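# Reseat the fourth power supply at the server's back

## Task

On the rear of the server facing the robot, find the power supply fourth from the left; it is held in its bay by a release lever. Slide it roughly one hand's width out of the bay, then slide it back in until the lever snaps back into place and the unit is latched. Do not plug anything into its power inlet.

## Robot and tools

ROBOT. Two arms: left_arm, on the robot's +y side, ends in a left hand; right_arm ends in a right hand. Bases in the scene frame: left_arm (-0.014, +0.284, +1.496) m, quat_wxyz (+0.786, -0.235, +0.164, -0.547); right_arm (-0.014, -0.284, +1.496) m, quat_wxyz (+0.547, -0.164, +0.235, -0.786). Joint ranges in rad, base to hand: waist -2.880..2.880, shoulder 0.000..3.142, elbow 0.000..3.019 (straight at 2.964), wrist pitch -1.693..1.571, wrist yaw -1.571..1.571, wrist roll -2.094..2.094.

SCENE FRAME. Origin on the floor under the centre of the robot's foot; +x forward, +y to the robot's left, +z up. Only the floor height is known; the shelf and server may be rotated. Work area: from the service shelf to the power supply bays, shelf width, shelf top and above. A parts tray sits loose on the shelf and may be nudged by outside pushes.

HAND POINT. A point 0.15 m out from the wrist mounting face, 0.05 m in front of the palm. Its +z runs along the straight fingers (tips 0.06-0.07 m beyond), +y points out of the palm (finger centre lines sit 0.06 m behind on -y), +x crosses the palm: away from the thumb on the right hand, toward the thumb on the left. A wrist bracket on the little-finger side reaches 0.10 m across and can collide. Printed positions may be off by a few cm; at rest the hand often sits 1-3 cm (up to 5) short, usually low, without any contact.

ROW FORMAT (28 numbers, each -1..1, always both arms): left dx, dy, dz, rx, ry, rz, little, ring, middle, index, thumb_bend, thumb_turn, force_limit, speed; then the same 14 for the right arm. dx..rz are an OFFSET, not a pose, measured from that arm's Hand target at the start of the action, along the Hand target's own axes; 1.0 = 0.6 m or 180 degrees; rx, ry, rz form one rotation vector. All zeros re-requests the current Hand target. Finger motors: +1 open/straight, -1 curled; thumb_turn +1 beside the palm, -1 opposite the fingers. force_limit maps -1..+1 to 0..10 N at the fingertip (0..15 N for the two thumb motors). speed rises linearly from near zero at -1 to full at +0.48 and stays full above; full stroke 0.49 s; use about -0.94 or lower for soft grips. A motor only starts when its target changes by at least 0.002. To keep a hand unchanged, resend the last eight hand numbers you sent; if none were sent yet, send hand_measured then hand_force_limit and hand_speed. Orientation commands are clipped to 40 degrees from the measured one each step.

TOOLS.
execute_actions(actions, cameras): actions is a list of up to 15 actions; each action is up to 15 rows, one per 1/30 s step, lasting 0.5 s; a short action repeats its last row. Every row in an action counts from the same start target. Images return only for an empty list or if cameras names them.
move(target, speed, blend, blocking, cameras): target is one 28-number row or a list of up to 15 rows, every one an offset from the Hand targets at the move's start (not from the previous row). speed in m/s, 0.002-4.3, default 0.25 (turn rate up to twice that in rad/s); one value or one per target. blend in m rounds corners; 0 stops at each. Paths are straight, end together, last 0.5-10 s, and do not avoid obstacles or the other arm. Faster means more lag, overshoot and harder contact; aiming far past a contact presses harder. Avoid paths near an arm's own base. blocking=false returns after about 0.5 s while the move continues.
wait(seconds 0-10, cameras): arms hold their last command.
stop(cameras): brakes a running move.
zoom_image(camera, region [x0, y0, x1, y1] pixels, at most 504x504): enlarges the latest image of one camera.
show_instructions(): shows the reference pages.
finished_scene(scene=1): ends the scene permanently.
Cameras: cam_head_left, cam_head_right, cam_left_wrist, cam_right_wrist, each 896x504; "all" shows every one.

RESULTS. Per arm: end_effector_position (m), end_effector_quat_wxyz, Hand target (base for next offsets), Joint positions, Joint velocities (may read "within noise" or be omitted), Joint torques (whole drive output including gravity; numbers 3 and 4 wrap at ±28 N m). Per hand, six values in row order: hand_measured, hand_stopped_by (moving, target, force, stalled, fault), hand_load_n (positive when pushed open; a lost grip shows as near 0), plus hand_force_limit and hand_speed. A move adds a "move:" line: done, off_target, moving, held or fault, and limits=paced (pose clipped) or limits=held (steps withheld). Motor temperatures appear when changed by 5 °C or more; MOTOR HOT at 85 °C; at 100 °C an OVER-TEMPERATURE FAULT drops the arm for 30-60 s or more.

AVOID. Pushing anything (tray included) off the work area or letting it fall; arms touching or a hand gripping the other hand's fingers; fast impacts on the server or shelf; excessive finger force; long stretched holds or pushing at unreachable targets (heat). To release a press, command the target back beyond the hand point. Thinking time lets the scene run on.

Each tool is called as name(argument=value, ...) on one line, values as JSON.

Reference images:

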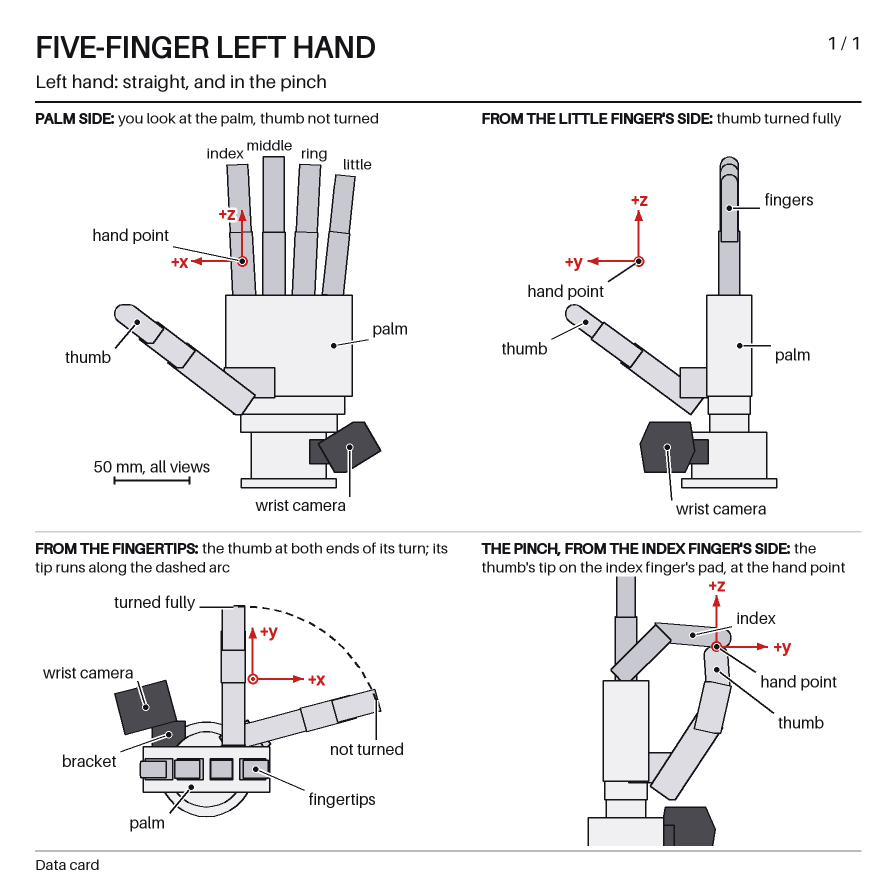

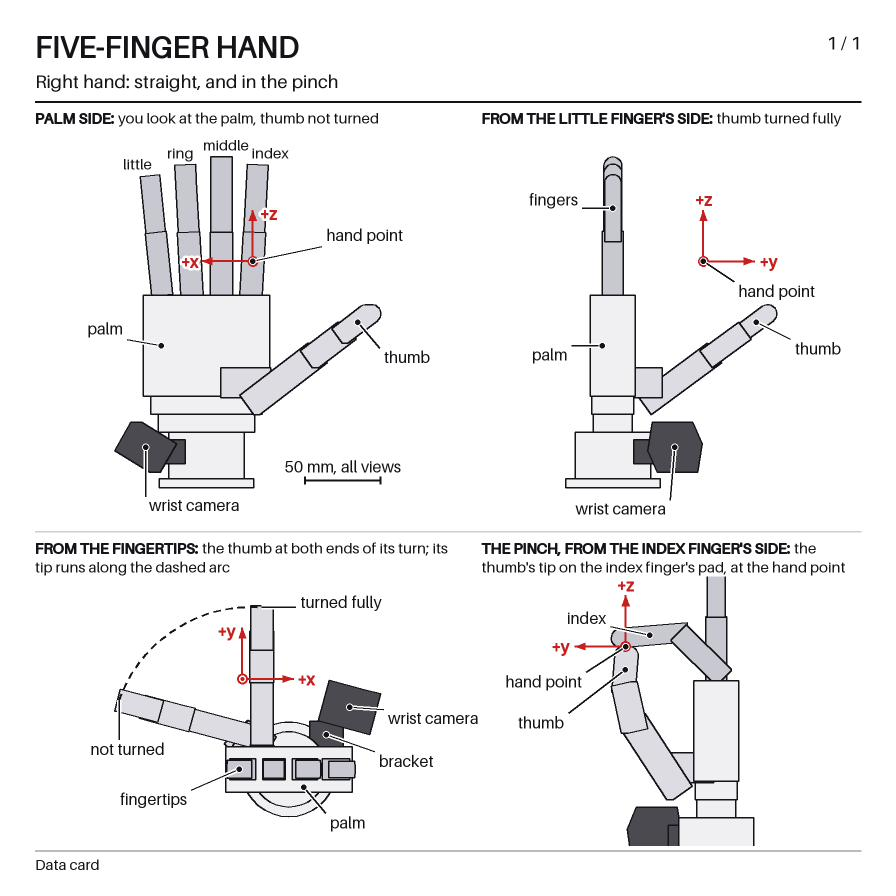

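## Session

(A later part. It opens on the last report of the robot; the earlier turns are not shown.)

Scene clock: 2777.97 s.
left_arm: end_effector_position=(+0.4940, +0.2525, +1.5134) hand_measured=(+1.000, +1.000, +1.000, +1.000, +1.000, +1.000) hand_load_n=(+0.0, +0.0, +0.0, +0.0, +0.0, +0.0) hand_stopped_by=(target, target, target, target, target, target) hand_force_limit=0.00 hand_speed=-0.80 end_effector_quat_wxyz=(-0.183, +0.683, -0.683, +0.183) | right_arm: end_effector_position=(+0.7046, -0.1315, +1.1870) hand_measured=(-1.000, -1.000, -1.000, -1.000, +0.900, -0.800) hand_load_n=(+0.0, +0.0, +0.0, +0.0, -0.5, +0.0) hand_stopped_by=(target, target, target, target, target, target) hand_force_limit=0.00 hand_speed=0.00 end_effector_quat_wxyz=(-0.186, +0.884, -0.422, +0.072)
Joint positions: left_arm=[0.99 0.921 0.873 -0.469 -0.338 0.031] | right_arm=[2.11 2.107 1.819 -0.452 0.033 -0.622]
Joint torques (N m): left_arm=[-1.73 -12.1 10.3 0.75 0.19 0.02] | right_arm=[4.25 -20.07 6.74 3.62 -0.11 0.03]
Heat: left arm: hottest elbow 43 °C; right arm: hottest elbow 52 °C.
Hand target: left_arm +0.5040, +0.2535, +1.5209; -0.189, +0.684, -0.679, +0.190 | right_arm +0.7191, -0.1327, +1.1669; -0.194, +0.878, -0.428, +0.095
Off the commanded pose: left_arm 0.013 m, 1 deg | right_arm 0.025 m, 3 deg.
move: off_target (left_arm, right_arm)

move(target=[[0,0,0,0,0,0,1,1,1,1,1,1,0,-0.8,0.11,-0.2297,-0.0952,0,0,0,-1,-1,-1,-1,0.9,-0.8,0.0,0.0],[0,0,0,0,0,0,1,1,1,1,1,1,0,-0.8,0.1482,-0.3407,-0.1537,0,0,0,-1,-1,-1,-1,0.9,-0.8,0.0,0.0],[0,0,0,0,0,0,1,1,1,1,1,1,0,-0.8,0.0825,-0.3872,-0.132,0,0,0,-1,-1,-1,-1,0.9,-0.8,0.0,0.0],[0,0,0,0,0,0,1,1,1,1,1,1,0,-0.8,-0.0073,0.019,-0.0457,0,0,0,-1,-1,-1,-1,0.9,-0.8,0.0,0.0]], speed=[0.15,0.1,0.1,0.2], blend=[0.02,0.01,0.01,0], blocking=false)

wait(seconds=0.7, cameras=["cam_left_wrist"])

wait(seconds=0.7)

wait(seconds=0.4, cameras=["cam_left_wrist"])

zoom_image(camera="cam_left_wrist", region=[520, 280, 620, 380])

wait(seconds=5, cameras=["cam_left_wrist"])

zoom_image(camera="cam_left_wrist", region=[530, 290, 600, 360])

Scene clock: 2786.33 s.
left_arm: end_effector_position=(+0.4940, +0.2525, +1.5134) hand_measured=(+1.000, +1.000, +1.000, +1.000, +1.000, +1.000) hand_load_n=(+0.0, +0.0, +0.0, +0.0, +0.0, +0.0) hand_stopped_by=(target, target, target, target, target, target) hand_force_limit=0.00 hand_speed=-0.80 end_effector_quat_wxyz=(-0.183, +0.683, -0.683, +0.183) | right_arm: end_effector_position=(+0.7045, -0.1350, +1.1927) hand_measured=(-1.000, -1.000, -1.000, -1.000, +0.900, -0.800) hand_load_n=(+0.0, +0.5, +0.0, +0.0, +0.0, +0.0) hand_stopped_by=(target, target, target, target, target, target) hand_force_limit=0.00 hand_speed=0.00 end_effector_quat_wxyz=(-0.174, +0.887, -0.423, +0.060)
Joint positions: left_arm=[0.99 0.921 0.873 -0.469 -0.338 0.031] | right_arm=[2.11 2.111 1.853 -0.516 0.043 -0.62]
Joint velocities: left_arm=[within noise] | right_arm=[-0.005 0.015 -0.012 -0.076 0.007 0.022]
Joint torques (N m): left_arm=[-1.73 -12.04 10.33 0.76 0.23 0] | right_arm=[5.54 -21.36 14.24 0.61 -0.11 0.1]
Heat: left arm: hottest elbow 43 °C; right arm: hottest elbow 51 °C.
Hand target: left_arm +0.5040, +0.2535, +1.5209; -0.189, +0.684, -0.679, +0.190 | right_arm +0.7701, -0.1286, +1.2152; -0.194, +0.878, -0.428, +0.095
Off the commanded pose: left_arm 0.013 m, 1 deg | right_arm 0.011 m, 5 deg.
move: running; path passed 0 of 4 targets

Scene clock: 2787.03 s.
left_arm: end_effector_position=(+0.4940, +0.2525, +1.5134) hand_measured=(+1.000, +1.000, +1.000, +1.000, +1.000, +1.000) hand_load_n=(+0.0, +0.0, +0.0, +0.0, +0.0, +0.0) hand_stopped_by=(target, target, target, target, target, target) hand_force_limit=0.00 hand_speed=-0.80 end_effector_quat_wxyz=(-0.183, +0.683, -0.683, +0.183) | right_arm: end_effector_position=(+0.6714, -0.1457, +1.2113) hand_measured=(-1.000, -1.000, -1.000, -1.000, +0.900, -0.800) hand_load_n=(+0.0, +0.0, +0.0, +0.0, +0.0, +0.0) hand_stopped_by=(target, target, target, target, target, target) hand_force_limit=0.00 hand_speed=0.00 end_effector_quat_wxyz=(-0.131, +0.899, -0.418, -0.005)
Joint positions: left_arm=[0.99 0.921 0.873 -0.469 -0.338 0.031] | right_arm=[2.11 2.096 1.881 -0.717 0.054 -0.613]
Joint velocities: left_arm=[within noise] | right_arm=[-0.005 -0.044 0.046 -0.339 0.022 -0.007]
Joint torques (N m): left_arm=[-2.14 -11.81 10.28 0.87 0.23 -0.01] | right_arm=[7 -22.48 -25.32 1.16 0.01 0.15]
Heat: left arm: hottest elbow 43 °C; right arm: hottest elbow 51 °C.
Hand target: left_arm +0.5040, +0.2535, +1.5209; -0.189, +0.684, -0.679, +0.190 | right_arm +0.8437, -0.1215, +1.2827; -0.194, +0.878, -0.427, +0.095
Off the commanded pose: left_arm 0.013 m, 1 deg | right_arm 0.037 m, 14 deg.
earlier move: running; path passed 0 of 4 targets
wait: 0.70 s; no rest
Images, in order (width x height): cam_left_wrist 896x504.

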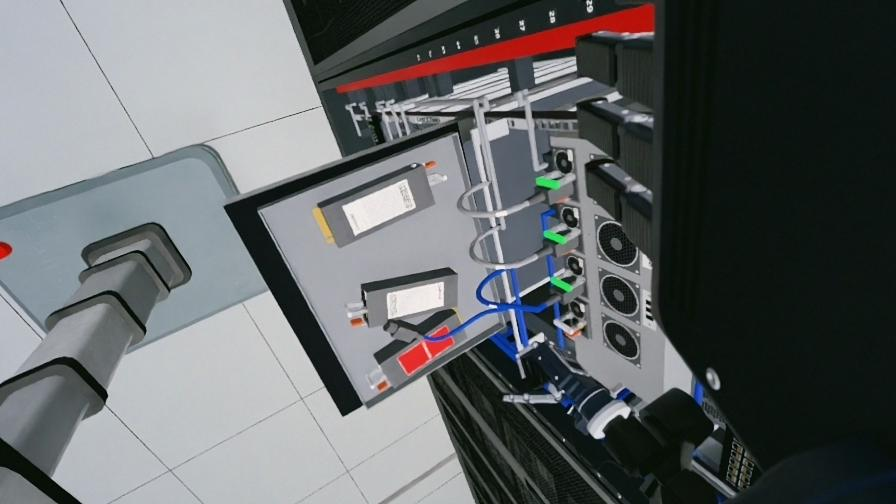

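Scene clock: 2787.73 s.
left_arm: end_effector_position=(+0.4940, +0.2525, +1.5134) hand_measured=(+1.000, +1.000, +1.000, +1.000, +1.000, +1.000) hand_load_n=(+0.0, +0.0, -0.5, +0.0, +0.0, +0.0) hand_stopped_by=(target, target, target, target, target, target) hand_force_limit=0.00 hand_speed=-0.80 end_effector_quat_wxyz=(-0.183, +0.683, -0.683, +0.183) | right_arm: end_effector_position=(+0.6401, -0.1563, +1.2347) hand_measured=(-1.000, -1.000, -1.000, -1.000, +0.900, -0.800) hand_load_n=(+0.0, +0.0, +0.0, +0.0, +0.0, +0.0) hand_stopped_by=(target, target, target, target, target, target) hand_force_limit=0.00 hand_speed=0.00 end_effector_quat_wxyz=(-0.088, +0.903, -0.416, -0.067)
Joint positions: left_arm=[0.99 0.921 0.873 -0.469 -0.338 0.031] | right_arm=[2.111 2.083 1.91 -0.908 0.066 -0.593]
Joint velocities: left_arm=[within noise] | right_arm=[-0.005 0.005 0.046 -0.242 0.037 0.037]
Joint torques (N m): left_arm=[-1.9 -11.69 10.3 0.7 0.23 0] | right_arm=[8.82 -26.34 -25.32 2.14 0.04 0.16]
Motor temperatures (°C): left_arm=[20 28 43 20 22 22] | right_arm=[22 36 53 22 22 21]
Heat: left arm: hottest elbow 43 °C; right arm: hottest elbow 53 °C.
Hand target: left_arm +0.5040, +0.2535, +1.5209; -0.189, +0.684, -0.679, +0.190 | right_arm +0.8870, -0.1108, +1.3346; -0.194, +0.878, -0.427, +0.095
Off the commanded pose: left_arm 0.013 m, 1 deg | right_arm 0.077 m, 22 deg.
earlier move: running; path passed 1 of 4 targets
wait: 0.70 s; no rest

Scene clock: 2788.13 s.
left_arm: end_effector_position=(+0.4940, +0.2525, +1.5134) hand_measured=(+1.000, +1.000, +1.000, +1.000, +1.000, +1.000) hand_load_n=(+0.0, +0.0, +0.0, +0.0, +0.0, +0.0) hand_stopped_by=(target, target, target, target, target, target) hand_force_limit=0.00 hand_speed=-0.80 end_effector_quat_wxyz=(-0.183, +0.683, -0.683, +0.183) | right_arm: end_effector_position=(+0.6348, -0.1589, +1.2391) hand_measured=(-1.000, -1.000, -1.000, -1.000, +0.900, -0.800) hand_load_n=(+0.0, +0.0, +0.0, +0.5, +0.0, +0.0) hand_stopped_by=(target, target, target, target, target, target) hand_force_limit=0.00 hand_speed=0.00 end_effector_quat_wxyz=(-0.073, +0.899, -0.425, -0.074)
Joint positions: left_arm=[0.99 0.921 0.873 -0.469 -0.338 0.031] | right_arm=[2.113 2.082 1.916 -0.941 0.085 -0.568]
Joint torques (N m): left_arm=[-2.32 -12.1 10.36 0.75 0.22 0.01] | right_arm=[11.93 -26.05 -25.26 1.7 0.06 0.18]
Heat: left arm: hottest elbow 43 °C; right arm: hottest elbow 54 °C.
Hand target: left_arm +0.5040, +0.2535, +1.5209; -0.189, +0.684, -0.679, +0.190 | right_arm +0.8890, -0.0738, +1.3368; -0.194, +0.878, -0.428, +0.095
Off the commanded pose: left_arm 0.013 m, 1 deg | right_arm 0.084 m, 24 deg.
earlier move: running; path passed 2 of 4 targets
wait: 0.40 s; no rest
Images, in order (width x height): cam_left_wrist 896x504.

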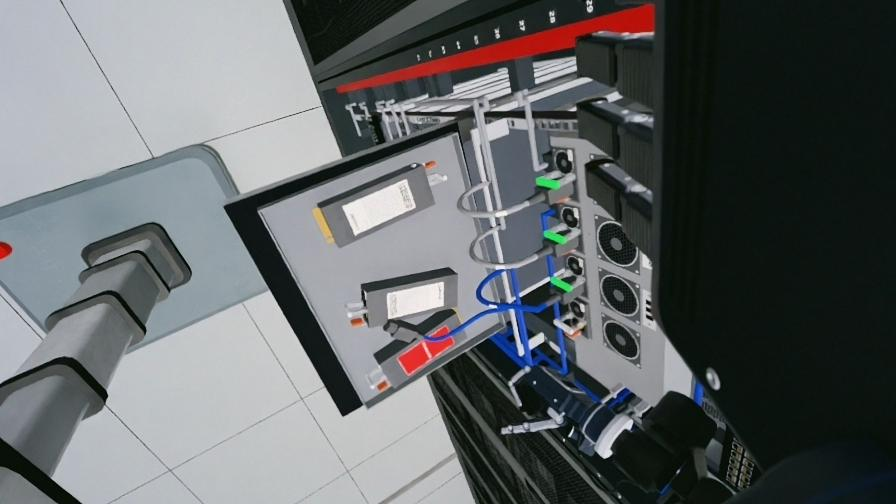

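Scaled by 5.040 from the camera's 896x504 image, which has a finer 1280x720 frame.

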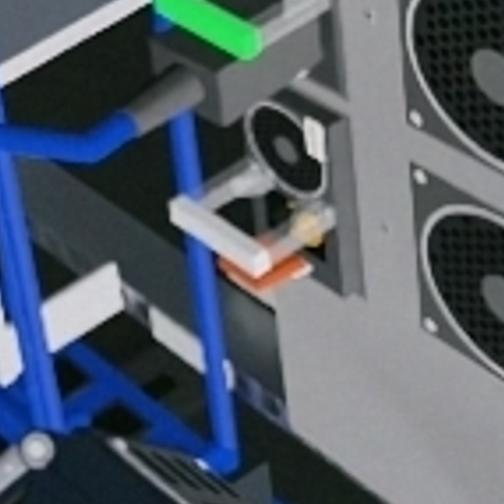

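Scene clock: 2790.10 s.
left_arm: end_effector_position=(+0.4940, +0.2525, +1.5134) hand_measured=(+1.000, +1.000, +1.000, +1.000, +1.000, +1.000) hand_load_n=(+0.0, +0.0, +0.0, +0.0, +0.0, +0.0) hand_stopped_by=(target, target, target, target, target, target) hand_force_limit=0.00 hand_speed=-0.80 end_effector_quat_wxyz=(-0.183, +0.683, -0.683, +0.183) | right_arm: end_effector_position=(+0.6894, -0.1307, +1.1790) hand_measured=(-1.000, -1.000, -1.000, -1.000, +0.900, -0.800) hand_load_n=(+0.0, +0.0, +0.0, +0.0, +0.0, +0.0) hand_stopped_by=(target, target, target, target, target, target) hand_force_limit=0.00 hand_speed=0.00 end_effector_quat_wxyz=(-0.191, +0.880, -0.428, +0.082)
Joint positions: left_arm=[0.99 0.921 0.873 -0.469 -0.338 0.031] | right_arm=[2.11 2.085 1.73 -0.36 0.037 -0.613]
Joint torques (N m): left_arm=[-2.08 -11.63 10.32 0.83 0.23 0.02] | right_arm=[4.07 -24.35 4.62 1.2 -0.32 -0.07]
Motor temperatures (°C): left_arm=[20 28 43 20 22 22] | right_arm=[22 36 55 22 22 21]
Heat: left arm: hottest elbow 43 °C; right arm: hottest elbow 55 °C.
Hand target: left_arm +0.5040, +0.2535, +1.5209; -0.189, +0.684, -0.679, +0.190 | right_arm +0.6991, -0.1427, +1.1868; -0.194, +0.878, -0.427, +0.095
Off the commanded pose: left_arm 0.013 m, 1 deg | right_arm 0.017 m, 2 deg.
earlier move: off_target (left_arm, right_arm)
wait: 1.97 of 5 s (the move ended)
Images, in order (width x height): cam_left_wrist 896x504.

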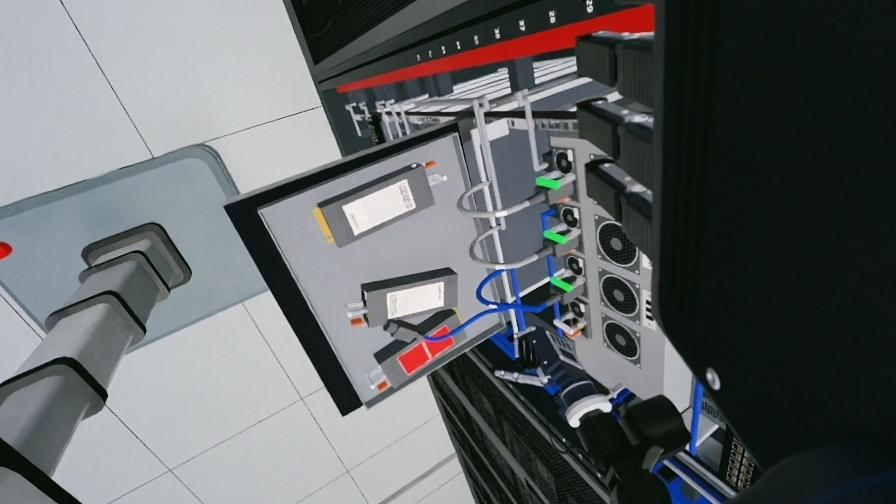

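Scaled by 7.200 from the camera's 896x504 image, which has a finer 1280x720 frame.

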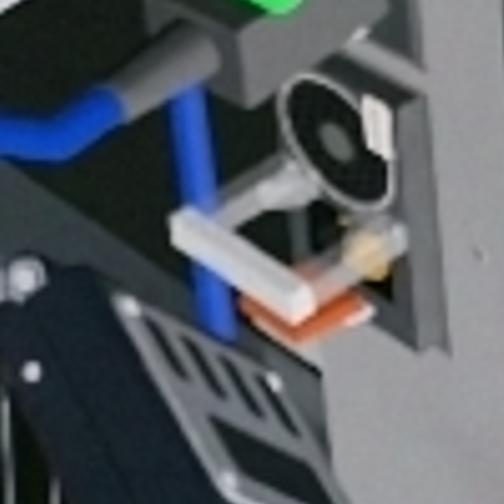

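move(target=[[0,0,0,0,0,0,1,1,1,1,1,1,0,-0.8,-0.1215,0.018,-0.137,0,0,0,-1,-1,-1,-1,0.9,-0.8,0.0,0.0],[0,0,0,0,0,0,1,1,1,1,1,1,0,-0.8,-0.1665,-0.0698,-0.1422,0.1524,-0.3732,0.3422,-1,-1,-1,-1,0.9,-0.8,0.0,0.0]], speed=[0.2,0.35], blend=[0.02,0])

Scene clock: 2818.70 s.
left_arm: end_effector_position=(+0.4940, +0.2525, +1.5134) hand_measured=(+1.000, +1.000, +1.000, +1.000, +1.000, +1.000) hand_load_n=(+0.0, +0.0, +0.0, +0.0, -0.5, -0.5) hand_stopped_by=(target, target, target, target, target, target) hand_force_limit=0.00 hand_speed=-0.80 end_effector_quat_wxyz=(-0.183, +0.683, -0.683, +0.183) | right_arm: end_effector_position=(+0.6450, -0.0596, +1.2941) hand_measured=(-1.000, -1.000, -1.000, -1.000, +0.900, -0.800) hand_load_n=(+0.0, +0.0, +0.0, +0.0, +0.0, +0.0) hand_stopped_by=(target, target, target, target, target, target) hand_force_limit=0.00 hand_speed=0.00 end_effector_quat_wxyz=(-0.591, +0.403, -0.577, -0.393)
Joint positions: left_arm=[0.99 0.921 0.873 -0.469 -0.338 0.031] | right_arm=[1.942 2.25 1.526 0.772 -1.187 1.012]
Joint torques (N m): left_arm=[-2.02 -11.81 10.3 0.76 0.23 -0.01] | right_arm=[2.61 -18.78 2.54 1.96 -0.35 0.21]
Motor temperatures (°C): left_arm=[20 28 43 20 22 22] | right_arm=[22 37 49 22 23 21]
Heat: left arm: hottest elbow 43 °C; right arm: hottest elbow 49 °C.
Hand target: left_arm +0.5040, +0.2535, +1.5209; -0.189, +0.684, -0.679, +0.190 | right_arm +0.6390, -0.0629, +1.2818; +0.586, -0.396, +0.586, +0.395
Off the commanded pose: left_arm 0.013 m, 1 deg | right_arm 0.014 m, 1 deg.
move: off_target (left_arm, right_arm)

move(target=[[0,0,0,0,0,0,1,1,1,1,1,1,0,-0.8,0.02,-0.0399,0.0169,0,0,0,-1,-1,-1,-1,0.9,-0.8,0.0,0.0],[0,0,0,0,0,0,1,1,1,1,1,1,0,-0.8,0.0117,-0.1419,0.0537,0,0,0,-1,-1,-1,-1,0.9,-0.8,0.0,0.0],[0,0,0,0,0,0,1,1,1,1,1,1,0,-0.8,-0.0133,-0.318,0.1071,0,0,0,-1,-1,-1,-1,0.9,-0.8,0.0,0.0],[0,0,0,0,0,0,1,1,1,1,1,1,0,-0.8,-0.055,-0.4139,0.1369,0,0,0,-1,-1,-1,-1,0.9,-0.8,0.0,0.0],[0,0,0,0,0,0,1,1,1,1,1,1,0,-0.8,-0.0967,-0.4943,0.1604,0,0,0,-1,-1,-1,-1,0.9,-0.8,0.0,0.0],[0,0,0,0,0,0,1,1,1,1,1,1,0,-0.8,-0.0967,-0.513,0.114,0,0,0,-1,-1,-1,-1,0.9,-0.8,0.0,0.0],[0,0,0,0,0,0,1,1,1,1,1,1,0,-0.8,-0.13,-0.4755,0.2067,0,0,0,-1,-1,-1,-1,0.9,-0.8,0.0,0.0],[0,0,0,0,0,0,1,1,1,1,1,1,0,-0.8,-0.005,-0.0337,0.01,0,0,0,-1,-1,-1,-1,0.9,-0.8,0.0,0.0]], speed=[0.1,0.1,0.12,0.12,0.1,0.1,0.1,0.2], blend=[0,0.01,0.02,0.02,0.01,0.01,0.01,0], blocking=false)

wait(seconds=2.2)

wait(seconds=0.5, cameras=["cam_left_wrist"])

zoom_image(camera="cam_left_wrist", region=[530, 290, 630, 390])

wait(seconds=0.4)

wait(seconds=0.4)

wait(seconds=5, cameras=["cam_left_wrist"])

zoom_image(camera="cam_left_wrist", region=[530, 290, 600, 360])

Scene clock: 2829.37 s.
left_arm: end_effector_position=(+0.4940, +0.2525, +1.5134) hand_measured=(+1.000, +1.000, +1.000, +1.000, +1.000, +1.000) hand_load_n=(+0.0, +0.0, +0.0, +0.5, +0.0, +0.0) hand_stopped_by=(target, target, target, target, target, target) hand_force_limit=0.00 hand_speed=-0.80 end_effector_quat_wxyz=(-0.183, +0.683, -0.683, +0.183) | right_arm: end_effector_position=(+0.6496, -0.0573, +1.2817) hand_measured=(-1.000, -1.000, -1.000, -1.000, +0.900, -0.800) hand_load_n=(+0.0, +0.0, +0.0, +0.0, +0.0, -0.5) hand_stopped_by=(target, target, target, target, target, target) hand_force_limit=0.00 hand_speed=0.00 end_effector_quat_wxyz=(-0.588, +0.401, -0.581, -0.396)
Joint positions: left_arm=[0.99 0.921 0.873 -0.469 -0.338 0.031] | right_arm=[1.942 2.284 1.568 0.754 -1.186 1.014]
Joint velocities: left_arm=[within noise] | right_arm=[0.005 0.151 0.242 -0.144 0.022 -0.051]
Joint torques (N m): left_arm=[-1.96 -11.93 10.45 0.77 0.26 0.02] | right_arm=[2.55 -19.6 5.14 0.94 -0.39 0.22]
Heat: left arm: hottest elbow 43 °C; right arm: hottest elbow 47 °C.
Hand target: left_arm +0.5040, +0.2535, +1.5209; -0.189, +0.684, -0.679, +0.190 | right_arm +0.6651, -0.0625, +1.2698; +0.586, -0.396, +0.586, +0.395
Off the commanded pose: left_arm 0.013 m, 1 deg | right_arm 0.013 m, 1 deg.
move: running; path passed 1 of 8 targets

Scene clock: 2831.57 s.
left_arm: end_effector_position=(+0.4940, +0.2525, +1.5134) hand_measured=(+1.000, +1.000, +1.000, +1.000, +1.000, +1.000) hand_load_n=(+0.0, +0.0, +0.0, +0.0, +0.0, +0.0) hand_stopped_by=(target, target, target, target, target, target) hand_force_limit=0.00 hand_speed=-0.80 end_effector_quat_wxyz=(-0.183, +0.683, -0.683, +0.183) | right_arm: end_effector_position=(+0.7176, -0.0484, +1.2645) hand_measured=(-1.000, -1.000, -1.000, -1.000, +0.900, -0.800) hand_load_n=(+0.0, -0.5, -1.5, +0.0, +0.0, -0.5) hand_stopped_by=(target, target, target, target, target, target) hand_force_limit=0.00 hand_speed=0.00 end_effector_quat_wxyz=(-0.541, +0.396, -0.569, -0.476)
Joint positions: left_arm=[0.99 0.921 0.873 -0.469 -0.338 0.031] | right_arm=[1.953 2.462 2.019 0.329 -1.303 0.996]
Joint velocities: left_arm=[within noise] | right_arm=[-0.015 0.044 0.129 -0.198 -0.139 -0.11]
Joint torques (N m): left_arm=[-1.9 -12.22 10.33 0.66 0.24 0] | right_arm=[2.26 -25.52 17.73 0.8 4.78 0.79]
Heat: left arm: hottest elbow 43 °C; right arm: hottest elbow 47 °C.
Hand target: left_arm +0.5040, +0.2535, +1.5209; -0.189, +0.684, -0.679, +0.190 | right_arm +0.8498, -0.0756, +1.2942; +0.586, -0.396, +0.586, +0.395
Off the commanded pose: left_arm 0.013 m, 1 deg | right_arm 0.063 m, 11 deg.
earlier move: running; path passed 2 of 8 targets
wait: 2.20 s; no rest

Scene clock: 2832.07 s.
left_arm: end_effector_position=(+0.4940, +0.2525, +1.5134) hand_measured=(+1.000, +1.000, +1.000, +1.000, +1.000, +1.000) hand_load_n=(+0.0, +0.0, +0.0, +0.0, +0.0, +0.0) hand_stopped_by=(target, target, target, target, target, target) hand_force_limit=0.00 hand_speed=-0.80 end_effector_quat_wxyz=(-0.183, +0.683, -0.683, +0.183) | right_arm: end_effector_position=(+0.7175, -0.0494, +1.2656) hand_measured=(-1.000, -1.000, -1.000, -1.000, +0.900, -0.800) hand_load_n=(+0.0, +0.0, -1.5, +0.0, +0.0, -0.5) hand_stopped_by=(target, target, target, target, target, target) hand_force_limit=0.00 hand_speed=0.00 end_effector_quat_wxyz=(-0.532, +0.398, -0.564, -0.491)
Joint positions: left_arm=[0.99 0.921 0.873 -0.469 -0.338 0.031] | right_arm=[1.952 2.473 2.056 0.254 -1.332 0.967]
Joint velocities: left_arm=[within noise] | right_arm=[0.005 -0.015 0.007 -0.061 -0.022 -0.022]
Joint torques (N m): left_arm=[-2.37 -11.63 10.28 0.79 0.24 0.02] | right_arm=[1.26 -27.22 22.49 -0.28 5.85 1.09]
Heat: left arm: hottest elbow 43 °C; right arm: hottest elbow 47 °C.
Hand target: left_arm +0.5040, +0.2535, +1.5209; -0.189, +0.684, -0.679, +0.190 | right_arm +0.9034, -0.0800, +1.3168; +0.586, -0.396, +0.586, +0.395
Off the commanded pose: left_arm 0.013 m, 1 deg | right_arm 0.063 m, 13 deg.
earlier move: running; path passed 3 of 8 targets
wait: 0.50 s; no rest
Images, in order (width x height): cam_left_wrist 896x504.

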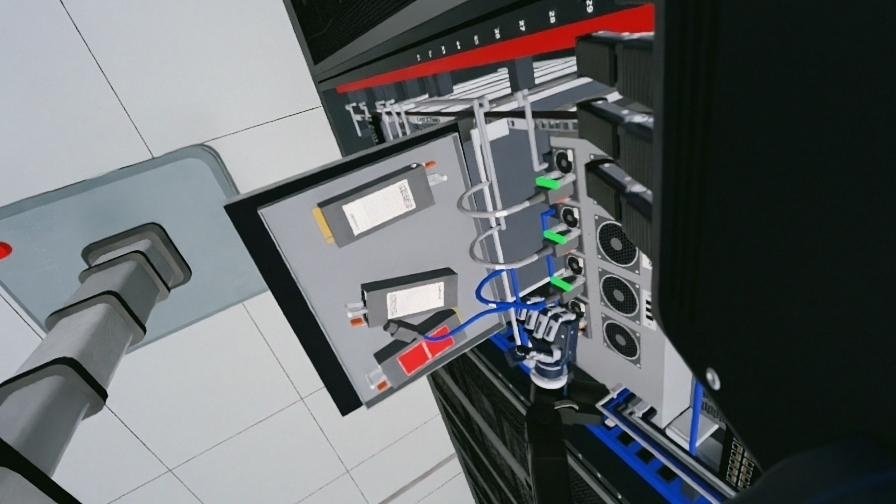

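Scaled by 5.040 from the camera's 896x504 image, which has a finer 1280x720 frame.

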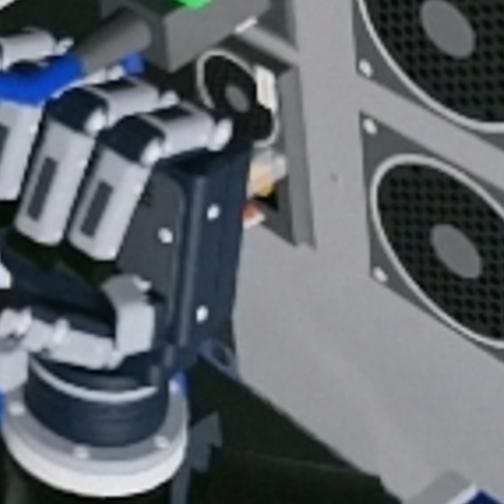

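Scene clock: 2832.47 s.
left_arm: end_effector_position=(+0.4940, +0.2525, +1.5134) hand_measured=(+1.000, +1.000, +1.000, +1.000, +1.000, +1.000) hand_load_n=(+0.0, +0.0, +0.0, +0.0, +0.0, +0.0) hand_stopped_by=(target, target, target, target, target, target) hand_force_limit=0.00 hand_speed=-0.80 end_effector_quat_wxyz=(-0.183, +0.683, -0.683, +0.183) | right_arm: end_effector_position=(+0.7180, -0.0497, +1.2653) hand_measured=(-1.000, -1.000, -1.000, -1.000, +0.900, -0.800) hand_load_n=(+0.0, +0.5, -1.5, +0.0, +0.0, +0.0) hand_stopped_by=(target, target, target, target, target, target) hand_force_limit=0.00 hand_speed=0.00 end_effector_quat_wxyz=(-0.528, +0.395, -0.567, -0.493)
Joint positions: left_arm=[0.99 0.921 0.873 -0.469 -0.338 0.031] | right_arm=[1.952 2.473 2.058 0.239 -1.33 0.967]
Joint velocities: left_arm=[within noise] | right_arm=[0.005 0.005 -0.002 -0.11 0.022 -0.051]
Joint torques (N m): left_arm=[-2.32 -12.04 10.4 0.75 0.23 0.02] | right_arm=[1.32 -29.51 25.29 -1.13 6.06 1.26]
Heat: left arm: hottest elbow 43 °C; right arm: hottest elbow 48 °C.
Hand target: left_arm +0.5040, +0.2535, +1.5209; -0.189, +0.684, -0.679, +0.190 | right_arm +0.9394, -0.0836, +1.3347; +0.586, -0.396, +0.586, +0.395
Off the commanded pose: left_arm 0.013 m, 1 deg | right_arm 0.063 m, 13 deg.
earlier move: running; path passed 4 of 8 targets
wait: 0.40 s; no rest

Scene clock: 2832.87 s.
left_arm: end_effector_position=(+0.4940, +0.2525, +1.5134) hand_measured=(+1.000, +1.000, +1.000, +1.000, +1.000, +1.000) hand_load_n=(+0.0, +0.0, +0.0, +0.0, +0.0, +0.0) hand_stopped_by=(target, target, target, target, target, target) hand_force_limit=0.00 hand_speed=-0.80 end_effector_quat_wxyz=(-0.183, +0.683, -0.683, +0.183) | right_arm: end_effector_position=(+0.7178, -0.0505, +1.2639) hand_measured=(-1.000, -1.000, -1.000, -1.000, +0.900, -0.800) hand_load_n=(+0.0, +0.5, -1.5, +0.0, +0.0, +0.0) hand_stopped_by=(target, target, target, target, target, target) hand_force_limit=0.00 hand_speed=0.00 end_effector_quat_wxyz=(-0.519, +0.389, -0.575, -0.499)
Joint positions: left_arm=[0.99 0.921 0.873 -0.469 -0.338 0.031] | right_arm=[1.95 2.473 2.058 0.214 -1.327 0.971]
Joint velocities: left_arm=[within noise] | right_arm=[-0.015 -0.005 -0.002 -0.051 0.007 0.022]
Joint torques (N m): left_arm=[-1.61 -11.52 10.39 0.79 0.23 0.04] | right_arm=[-0.5 -30.62 -25.31 -1.44 5.2 1.3]
Heat: left arm: hottest elbow 43 °C; right arm: hottest elbow 49 °C.
Hand target: left_arm +0.5040, +0.2535, +1.5209; -0.189, +0.684, -0.679, +0.190 | right_arm +0.9500, -0.1095, +1.3405; +0.586, -0.396, +0.586, +0.395
Off the commanded pose: left_arm 0.013 m, 1 deg | right_arm 0.063 m, 14 deg.
earlier move: running; path passed 5 of 8 targets
wait: 0.40 s; no rest

Scene clock: 2835.63 s.
left_arm: end_effector_position=(+0.4940, +0.2525, +1.5134) hand_measured=(+1.000, +1.000, +1.000, +1.000, +1.000, +1.000) hand_load_n=(+0.0, +0.0, +0.0, +0.0, +0.0, +0.0) hand_stopped_by=(target, target, target, target, target, target) hand_force_limit=0.00 hand_speed=-0.80 end_effector_quat_wxyz=(-0.183, +0.683, -0.683, +0.183) | right_arm: end_effector_position=(+0.6571, -0.0568, +1.2832) hand_measured=(-1.000, -1.000, -1.000, -1.000, +0.900, -0.800) hand_load_n=(+0.0, +0.0, +0.0, +0.0, +0.0, +0.0) hand_stopped_by=(target, target, target, target, target, target) hand_force_limit=0.00 hand_speed=0.00 end_effector_quat_wxyz=(-0.584, +0.400, -0.584, -0.399)
Joint positions: left_arm=[0.99 0.921 0.873 -0.469 -0.338 0.031] | right_arm=[1.944 2.284 1.591 0.715 -1.184 1.008]
Joint torques (N m): left_arm=[-1.96 -11.75 10.3 0.85 0.23 0] | right_arm=[2.61 -21.48 2.86 1.89 -0.53 0.19]
Motor temperatures (°C): left_arm=[20 28 43 20 22 22] | right_arm=[22 38 51 22 29 22]
Heat: left arm: hottest elbow 43 °C; right arm: hottest elbow 51 °C.
Hand target: left_arm +0.5040, +0.2535, +1.5209; -0.189, +0.684, -0.679, +0.190 | right_arm +0.6600, -0.0649, +1.2849; +0.586, -0.396, +0.586, +0.395
Off the commanded pose: left_arm 0.013 m, 1 deg | right_arm 0.009 m, 1 deg.
earlier move: off_target (left_arm)
wait: 2.77 of 5 s (the move ended)
Images, in order (width x height): cam_left_wrist 896x504.

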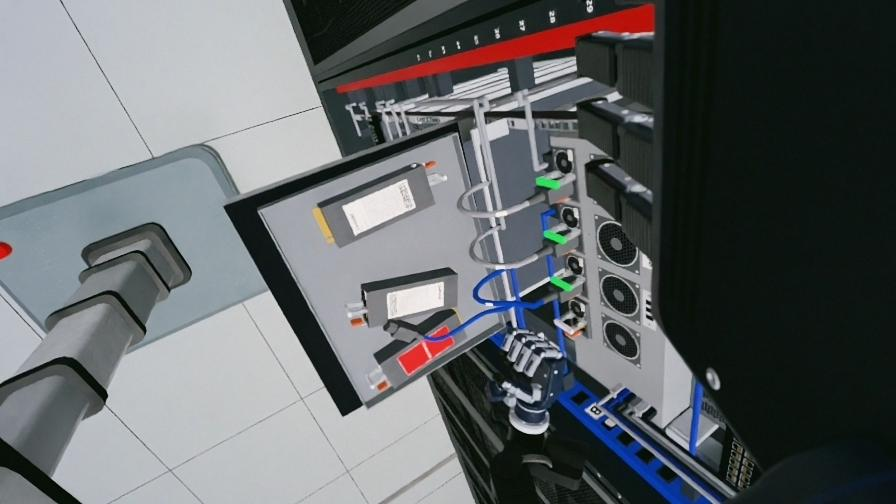

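Scaled by 7.200 from the camera's 896x504 image, which has a finer 1280x720 frame.

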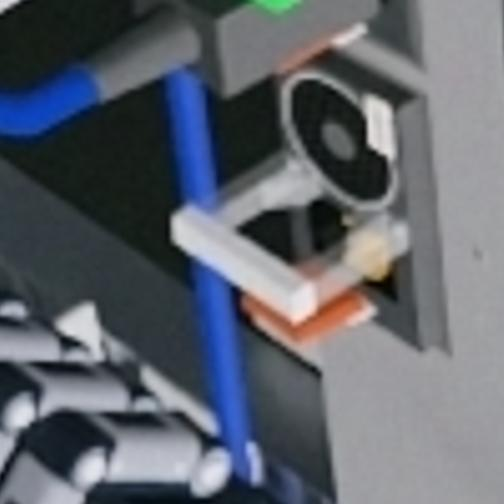

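move(target=[[0,0,0,0,0,0,1,1,1,1,1,1,0,-0.8,0.0215,-0.0069,0.0053,0,0,0,-1,-1,-1,-1,0.9,-0.8,0.0,0.0],[0,0,0,0,0,0,1,1,1,1,1,1,0,-0.8,0.0167,-0.1088,0.0421,0,0,0,-1,-1,-1,-1,0.9,-0.8,0.0,0.0],[0,0,0,0,0,0,1,1,1,1,1,1,0,-0.8,-0.025,-0.285,0.0955,0,0,0,-1,-1,-1,-1,0.9,-0.8,0.0,0.0],[0,0,0,0,0,0,1,1,1,1,1,1,0,-0.8,-0.125,-0.4452,0.1442,0,0,0,-1,-1,-1,-1,0.9,-0.8,0.0,0.0],[0,0,0,0,0,0,1,1,1,1,1,1,0,-0.8,-0.175,-0.476,0.1567,0,0,0,-1,-1,-1,-1,0.9,-0.8,0.0,0.0],[0,0,0,0,0,0,1,1,1,1,1,1,0,-0.8,-0.075,-0.4452,0.1442,0,0,0,-1,-1,-1,-1,0.9,-0.8,0.0,0.0],[0,0,0,0,0,0,1,1,1,1,1,1,0,-0.8,-0.2083,-0.4667,0.1798,0,0,0,-1,-1,-1,-1,0.9,-0.8,0.0,0.0],[0,0,0,0,0,0,1,1,1,1,1,1,0,-0.8,-0.125,-0.4853,0.1335,0,0,0,-1,-1,-1,-1,0.9,-0.8,0.0,0.0],[0,0,0,0,0,0,1,1,1,1,1,1,0,-0.8,-0.002,0.002,0.0,0,0,0,-1,-1,-1,-1,0.9,-0.8,0.0,0.0]], speed=[0.1,0.1,0.12,0.12,0.1,0.1,0.1,0.1,0.15], blend=[0,0.01,0.02,0.01,0.01,0.01,0.01,0.01,0], blocking=false)

wait(seconds=3.5)

wait(seconds=0.6)

wait(seconds=0.8)

wait(seconds=0.6)

wait(seconds=5, cameras=["cam_left_wrist"])

zoom_image(camera="cam_left_wrist", region=[530, 290, 600, 360])

Scene clock: 2857.77 s.
left_arm: end_effector_position=(+0.4940, +0.2525, +1.5134) hand_measured=(+1.000, +1.000, +1.000, +1.000, +1.000, +1.000) hand_load_n=(+0.0, +0.0, +0.0, +0.0, +0.0, +0.0) hand_stopped_by=(target, target, target, target, target, target) hand_force_limit=0.00 hand_speed=-0.80 end_effector_quat_wxyz=(-0.183, +0.683, -0.683, +0.183) | right_arm: end_effector_position=(+0.6573, -0.0569, +1.2835) hand_measured=(-1.000, -1.000, -1.000, -1.000, +0.900, -0.800) hand_load_n=(+0.0, +0.0, +0.0, +0.0, +0.0, +0.0) hand_stopped_by=(target, target, target, target, target, target) hand_force_limit=0.00 hand_speed=0.00 end_effector_quat_wxyz=(-0.583, +0.399, -0.584, -0.400)
Joint positions: left_arm=[0.99 0.921 0.873 -0.469 -0.338 0.031] | right_arm=[1.944 2.284 1.591 0.717 -1.184 1.013]
Joint torques (N m): left_arm=[-1.96 -12.04 10.28 0.83 0.2 0.02] | right_arm=[2.73 -18.84 5.57 1.5 -0.55 0.21]
Motor temperatures (°C): left_arm=[20 28 44 20 22 22] | right_arm=[22 39 46 22 25 22]
Heat: left arm: hottest elbow 44 °C; right arm: hottest elbow 46 °C.
Hand target: left_arm +0.5040, +0.2535, +1.5209; -0.189, +0.684, -0.679, +0.190 | right_arm +0.6651, -0.0635, +1.2720; +0.586, -0.396, +0.586, +0.395
Off the commanded pose: left_arm 0.013 m, 1 deg | right_arm 0.008 m, 1 deg.
move: running; path passed 1 of 9 targets

Scene clock: 2861.27 s.
left_arm: end_effector_position=(+0.4940, +0.2525, +1.5134) hand_measured=(+1.000, +1.000, +1.000, +1.000, +1.000, +1.000) hand_load_n=(+0.0, +0.0, +0.0, +0.0, +0.0, -0.5) hand_stopped_by=(target, target, target, target, target, target) hand_force_limit=0.00 hand_speed=-0.80 end_effector_quat_wxyz=(-0.183, +0.683, -0.683, +0.183) | right_arm: end_effector_position=(+0.7212, -0.0528, +1.2755) hand_measured=(-1.000, -1.000, -1.000, -1.000, +0.900, -0.800) hand_load_n=(+0.5, -1.5, +0.0, +0.0, +0.0, -0.5) hand_stopped_by=(target, target, target, target, target, target) hand_force_limit=0.00 hand_speed=0.00 end_effector_quat_wxyz=(-0.505, +0.375, -0.588, -0.509)
Joint positions: left_arm=[0.99 0.921 0.873 -0.469 -0.338 0.031] | right_arm=[1.95 2.444 2.032 0.191 -1.318 1.002]
Joint torques (N m): left_arm=[-2.2 -11.63 10.32 0.8 0.21 0.03] | right_arm=[1.85 -34.32 25.26 -1.14 5.56 1.13]
Heat: left arm: hottest elbow 44 °C; right arm: hottest elbow 47 °C.
Hand target: left_arm +0.5040, +0.2535, +1.5209; -0.189, +0.684, -0.679, +0.190 | right_arm +0.9567, -0.0845, +1.3802; +0.586, -0.396, +0.586, +0.395
Off the commanded pose: left_arm 0.013 m, 1 deg | right_arm 0.064 m, 16 deg.
earlier move: running; path passed 5 of 9 targets
wait: 3.50 s; no rest

Scene clock: 2861.87 s.
left_arm: end_effector_position=(+0.4940, +0.2525, +1.5134) hand_measured=(+1.000, +1.000, +1.000, +1.000, +1.000, +1.000) hand_load_n=(+0.0, +0.0, +0.0, +0.0, +0.0, +0.0) hand_stopped_by=(target, target, target, target, target, target) hand_force_limit=0.00 hand_speed=-0.80 end_effector_quat_wxyz=(-0.183, +0.683, -0.683, +0.183) | right_arm: end_effector_position=(+0.7211, -0.0530, +1.2752) hand_measured=(-1.000, -1.000, -1.000, -1.000, +0.900, -0.800) hand_load_n=(+0.0, -1.5, +0.0, +0.0, +0.0, +0.0) hand_stopped_by=(target, target, target, target, target, target) hand_force_limit=0.00 hand_speed=0.00 end_effector_quat_wxyz=(-0.504, +0.375, -0.588, -0.509)
Joint positions: left_arm=[0.99 0.921 0.873 -0.469 -0.338 0.031] | right_arm=[1.95 2.444 2.032 0.191 -1.318 1.003]
Joint torques (N m): left_arm=[-2.26 -12.1 10.33 0.84 0.2 0] | right_arm=[1.38 -28.34 -25.31 -0.27 5.41 0.99]
Heat: left arm: hottest elbow 44 °C; right arm: hottest elbow 48 °C.
Hand target: left_arm +0.5040, +0.2535, +1.5209; -0.189, +0.684, -0.679, +0.190 | right_arm +0.9418, -0.0831, +1.3372; +0.586, -0.396, +0.586, +0.395
Off the commanded pose: left_arm 0.013 m, 1 deg | right_arm 0.064 m, 16 deg.
earlier move: running; path passed 5 of 9 targets
wait: 0.60 s; no rest

Scene clock: 2862.67 s.
left_arm: end_effector_position=(+0.4940, +0.2525, +1.5134) hand_measured=(+1.000, +1.000, +1.000, +1.000, +1.000, +1.000) hand_load_n=(+0.0, +0.0, +0.0, +0.0, +0.0, +0.0) hand_stopped_by=(target, target, target, target, target, target) hand_force_limit=0.00 hand_speed=-0.80 end_effector_quat_wxyz=(-0.183, +0.683, -0.683, +0.183) | right_arm: end_effector_position=(+0.7223, -0.0533, +1.2763) hand_measured=(-1.000, -1.000, -1.000, -1.000, +0.900, -0.800) hand_load_n=(+0.0, -1.5, +0.0, +0.0, +0.0, +0.0) hand_stopped_by=(target, target, target, target, target, target) hand_force_limit=0.00 hand_speed=0.00 end_effector_quat_wxyz=(-0.504, +0.374, -0.590, -0.508)
Joint positions: left_arm=[0.99 0.921 0.873 -0.469 -0.338 0.031] | right_arm=[1.95 2.442 2.032 0.186 -1.315 1.003]
Joint torques (N m): left_arm=[-2.37 -11.93 10.4 0.85 0.2 -0.01] | right_arm=[3.9 -36.6 23.62 -1.01 5.95 1.19]
Motor temperatures (°C): left_arm=[20 28 44 20 22 22] | right_arm=[22 39 49 22 31 22]
Heat: left arm: hottest elbow 44 °C; right arm: hottest elbow 49 °C.
Hand target: left_arm +0.5040, +0.2535, +1.5209; -0.189, +0.684, -0.679, +0.190 | right_arm +0.9597, -0.0721, +1.4050; +0.586, -0.396, +0.586, +0.395
Off the commanded pose: left_arm 0.013 m, 1 deg | right_arm 0.065 m, 16 deg.
earlier move: running; path passed 6 of 9 targets
wait: 0.80 s; no rest

Scene clock: 2863.27 s.
left_arm: end_effector_position=(+0.4940, +0.2525, +1.5134) hand_measured=(+1.000, +1.000, +1.000, +1.000, +1.000, +1.000) hand_load_n=(+0.0, +0.0, +0.0, +0.0, +0.0, +0.0) hand_stopped_by=(target, target, target, target, target, target) hand_force_limit=0.00 hand_speed=-0.80 end_effector_quat_wxyz=(-0.183, +0.683, -0.683, +0.183) | right_arm: end_effector_position=(+0.7224, -0.0536, +1.2765) hand_measured=(-1.000, -1.000, -1.000, -1.000, +0.900, -0.800) hand_load_n=(+0.0, -1.5, +0.0, +0.0, +0.0, +0.0) hand_stopped_by=(target, target, target, target, target, target) hand_force_limit=0.00 hand_speed=0.00 end_effector_quat_wxyz=(-0.503, +0.374, -0.590, -0.509)
Joint positions: left_arm=[0.99 0.921 0.873 -0.469 -0.338 0.031] | right_arm=[1.95 2.441 2.032 0.185 -1.316 1.003]
Joint torques (N m): left_arm=[-1.79 -11.87 10.36 0.85 0.23 0.01] | right_arm=[0.67 -31.21 -25.33 -1.14 5 1.1]
Heat: left arm: hottest elbow 44 °C; right arm: hottest elbow 49 °C.
Hand target: left_arm +0.5040, +0.2535, +1.5209; -0.189, +0.684, -0.679, +0.190 | right_arm +0.9528, -0.0986, +1.3584; +0.586, -0.396, +0.586, +0.395
Off the commanded pose: left_arm 0.013 m, 1 deg | right_arm 0.065 m, 16 deg.
earlier move: running; path passed 7 of 9 targets
wait: 0.60 s; no rest

Scene clock: 2865.83 s.
left_arm: end_effector_position=(+0.4940, +0.2525, +1.5134) hand_measured=(+1.000, +1.000, +1.000, +1.000, +1.000, +1.000) hand_load_n=(+0.0, +0.0, +0.0, +0.0, +0.0, +0.0) hand_stopped_by=(target, target, target, target, target, target) hand_force_limit=0.00 hand_speed=-0.80 end_effector_quat_wxyz=(-0.183, +0.683, -0.683, +0.183) | right_arm: end_effector_position=(+0.6518, -0.0553, +1.2782) hand_measured=(-1.000, -1.000, -1.000, -1.000, +0.900, -0.800) hand_load_n=(+0.0, +0.0, +0.0, +0.0, +0.0, -0.5) hand_stopped_by=(target, target, target, target, target, target) hand_force_limit=0.00 hand_speed=0.00 end_effector_quat_wxyz=(-0.580, +0.398, -0.585, -0.403)
Joint positions: left_arm=[0.99 0.921 0.873 -0.469 -0.338 0.031] | right_arm=[1.944 2.292 1.586 0.717 -1.187 1.009]
Joint torques (N m): left_arm=[-2.08 -11.93 10.4 0.79 0.22 0] | right_arm=[2.49 -22.18 2.67 1.81 -0.36 0.22]
Heat: left arm: hottest elbow 44 °C; right arm: hottest elbow 49 °C.
Hand target: left_arm +0.5040, +0.2535, +1.5209; -0.189, +0.684, -0.679, +0.190 | right_arm +0.6589, -0.0644, +1.2861; +0.586, -0.396, +0.586, +0.395
Off the commanded pose: left_arm 0.013 m, 1 deg | right_arm 0.014 m, 1 deg.
earlier move: off_target (left_arm, right_arm)
wait: 2.57 of 5 s (the move ended)
Images, in order (width x height): cam_left_wrist 896x504.

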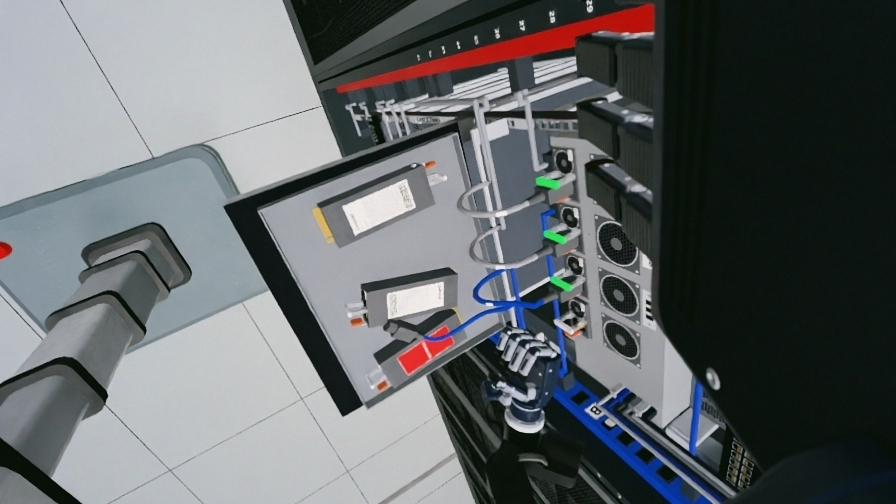

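Scaled by 7.200 from the camera's 896x504 image, which has a finer 1280x720 frame.

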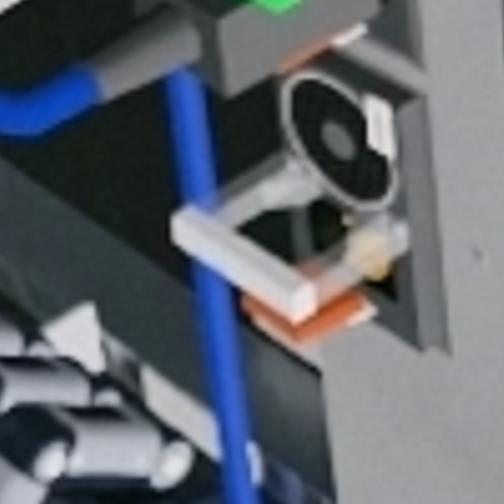

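move(target=[[0,0,0,0,0,0,1,1,1,1,1,1,0,-0.8,0.01,0.0532,-0.0863,0,0,0,-1,-1,-1,-1,0.9,-0.8,0.0,0.0],[0,0,0,0,0,0,1,1,1,1,1,1,0,-0.8,0.11,0.0035,-0.1202,-0.0742,0.2619,-0.4275,-1,-1,-1,-1,0.9,-0.8,0.0,0.0]], speed=[0.2,0.35], blend=[0.02,0])

Scene clock: 2908.33 s.
left_arm: end_effector_position=(+0.4940, +0.2525, +1.5134) hand_measured=(+1.000, +1.000, +1.000, +1.000, +1.000, +1.000) hand_load_n=(+0.0, +0.0, +0.0, +0.0, +0.0, +0.0) hand_stopped_by=(target, target, target, target, target, target) hand_force_limit=0.00 hand_speed=-0.80 end_effector_quat_wxyz=(-0.183, +0.683, -0.683, +0.183) | right_arm: end_effector_position=(+0.6216, -0.1326, +1.2066) hand_measured=(-1.000, -1.000, -1.000, -1.000, +0.900, -0.800) hand_load_n=(+0.0, +0.0, +0.0, +0.0, +0.0, +0.0) hand_stopped_by=(target, target, target, target, target, target) hand_force_limit=0.00 hand_speed=0.00 end_effector_quat_wxyz=(-0.385, +0.839, -0.357, +0.147)
Joint positions: left_arm=[0.99 0.921 0.873 -0.469 -0.338 0.031] | right_arm=[2.031 1.891 1.198 0.268 -0.351 -0.694]
Joint torques (N m): left_arm=[-2.08 -11.58 10.45 0.8 0.24 0.01] | right_arm=[4.01 -21.01 2.59 1.73 -0.26 -0.04]
Motor temperatures (°C): left_arm=[20 28 44 20 22 22] | right_arm=[22 41 44 22 25 22]
Heat: left arm: hottest elbow 44 °C; right arm: hottest elbow 44 °C.
Hand target: left_arm +0.5040, +0.2535, +1.5209; -0.189, +0.684, -0.679, +0.190 | right_arm +0.6300, -0.1305, +1.2201; -0.390, +0.838, -0.347, +0.162
Off the commanded pose: left_arm 0.013 m, 1 deg | right_arm 0.016 m, 2 deg.
move: off_target (left_arm, right_arm)

move(target=[[0,0,0,0,0,0,1,1,1,1,1,1,0,-0.8,0.1114,0.0487,0.1108,0,0,0,-1,-1,-1,-1,0.9,-0.8,0.0,0.0]], speed=0.15, cameras=["cam_left_wrist"])

zoom_image(camera="cam_left_wrist", region=[520, 280, 620, 380])

Scene clock: 2912.70 s.
left_arm: end_effector_position=(+0.4940, +0.2525, +1.5134) hand_measured=(+1.000, +1.000, +1.000, +1.000, +1.000, +1.000) hand_load_n=(+0.0, +0.0, +0.0, +0.0, -0.5, +0.0) hand_stopped_by=(target, target, target, target, target, target) hand_force_limit=0.00 hand_speed=-0.80 end_effector_quat_wxyz=(-0.183, +0.683, -0.683, +0.183) | right_arm: end_effector_position=(+0.6892, -0.1519, +1.1587) hand_measured=(-1.000, -1.000, -1.000, -1.000, +0.900, -0.800) hand_load_n=(+0.0, +0.0, +0.0, +0.0, +0.0, +0.0) hand_stopped_by=(target, target, target, target, target, target) hand_force_limit=0.00 hand_speed=0.00 end_effector_quat_wxyz=(-0.390, +0.837, -0.351, +0.156)
Joint positions: left_arm=[0.99 0.921 0.873 -0.469 -0.338 0.031] | right_arm=[1.979 2.059 1.464 0.182 -0.404 -0.723]
Joint torques (N m): left_arm=[-2.08 -11.81 10.28 0.76 0.2 0.01] | right_arm=[2.9 -19.19 6.26 0.84 -0.65 -0.1]
Heat: left arm: hottest elbow 44 °C; right arm: hottest elbow 44 °C.
Hand target: left_arm +0.5040, +0.2535, +1.5209; -0.189, +0.684, -0.679, +0.190 | right_arm +0.7000, -0.1551, +1.1549; -0.390, +0.838, -0.346, +0.162
Off the commanded pose: left_arm 0.013 m, 1 deg | right_arm 0.012 m, 1 deg.
move: off_target (left_arm, right_arm)
Images, in order (width x height): cam_left_wrist 896x504.

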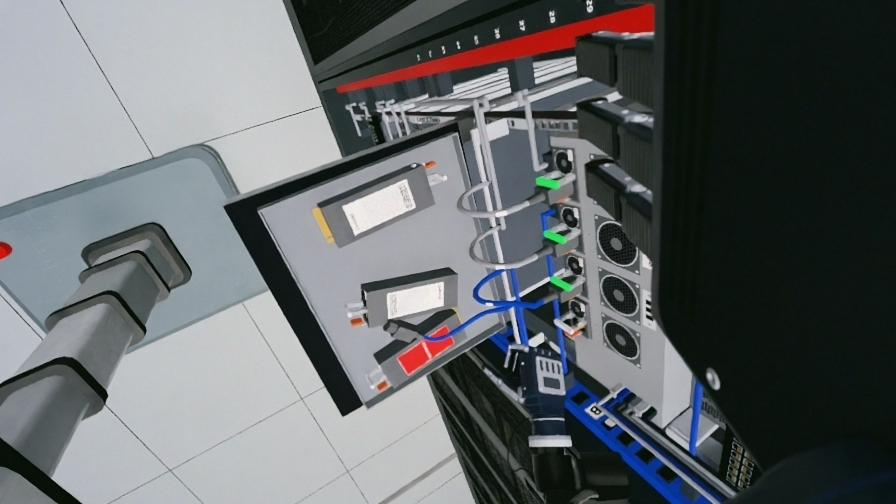

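Scaled by 5.040 from the camera's 896x504 image, which has a finer 1280x720 frame.

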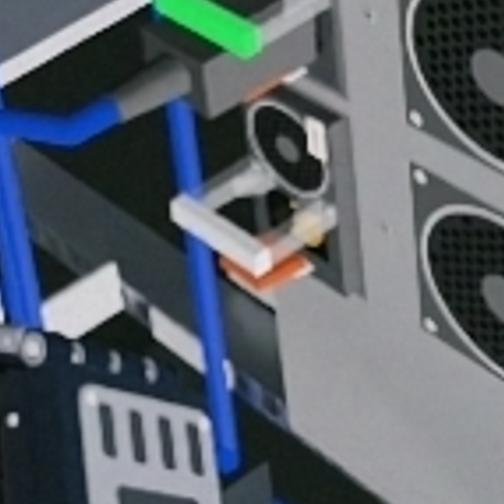

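move(target=[[0,0,0,0,0,0,1,1,1,1,1,1,0,-0.8,0.0436,-0.0216,0.0388,0,0,0,-1,-1,-1,-1,0.9,-0.8,0.0,0.0]], speed=0.1, cameras=["cam_left_wrist"])

zoom_image(camera="cam_left_wrist", region=[520, 280, 620, 380])

Scene clock: 2916.97 s.
left_arm: end_effector_position=(+0.4940, +0.2525, +1.5134) hand_measured=(+1.000, +1.000, +1.000, +1.000, +1.000, +1.000) hand_load_n=(+0.5, +0.0, +0.0, +0.0, +0.0, +0.0) hand_stopped_by=(target, target, target, target, target, target) hand_force_limit=0.00 hand_speed=-0.80 end_effector_quat_wxyz=(-0.183, +0.683, -0.683, +0.183) | right_arm: end_effector_position=(+0.7248, -0.1511, +1.1545) hand_measured=(-1.000, -1.000, -1.000, -1.000, +0.900, -0.800) hand_load_n=(+0.0, +0.0, +0.5, +0.0, -0.5, +0.5) hand_stopped_by=(target, target, target, target, target, target) hand_force_limit=0.00 hand_speed=0.00 end_effector_quat_wxyz=(-0.389, +0.837, -0.351, +0.154)
Joint positions: left_arm=[0.99 0.921 0.873 -0.469 -0.338 0.031] | right_arm=[1.979 2.112 1.605 0.091 -0.404 -0.723]
Joint torques (N m): left_arm=[-2.02 -11.87 10.26 0.72 0.22 0.04] | right_arm=[3.19 -20.42 7.25 0.9 -0.65 -0.11]
Heat: left arm: hottest elbow 44 °C; right arm: hottest elbow 44 °C.
Hand target: left_arm +0.5040, +0.2535, +1.5209; -0.189, +0.684, -0.679, +0.190 | right_arm +0.7370, -0.1551, +1.1501; -0.390, +0.838, -0.346, +0.162
Off the commanded pose: left_arm 0.013 m, 1 deg | right_arm 0.014 m, 1 deg.
move: off_target (left_arm, right_arm)
Images, in order (width x height): cam_left_wrist 896x504.

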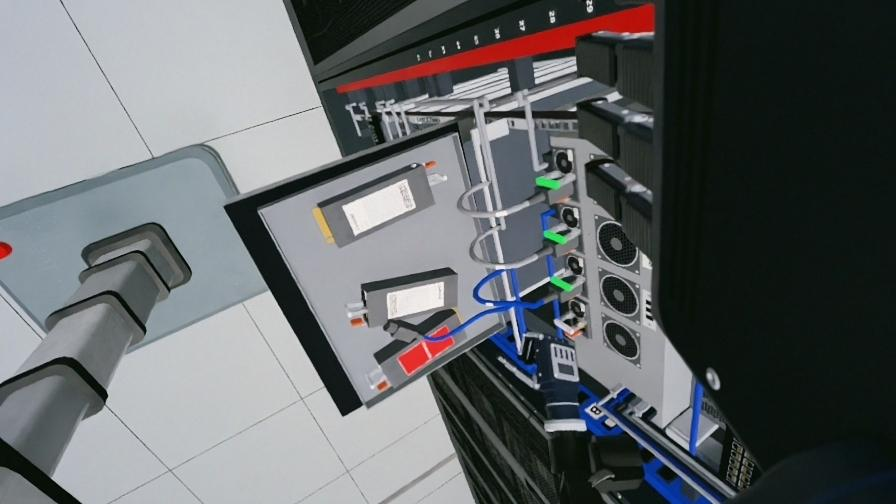

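Scaled by 5.040 from the camera's 896x504 image, which has a finer 1280x720 frame.

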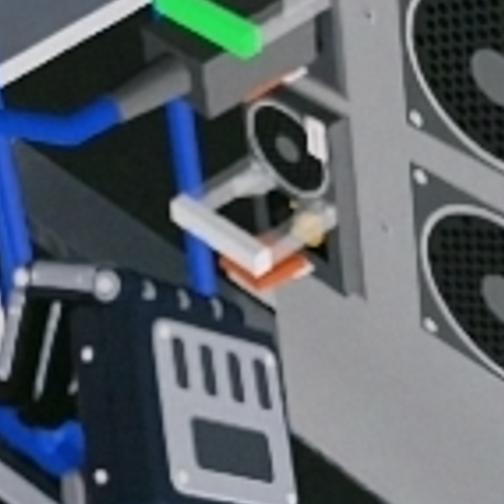

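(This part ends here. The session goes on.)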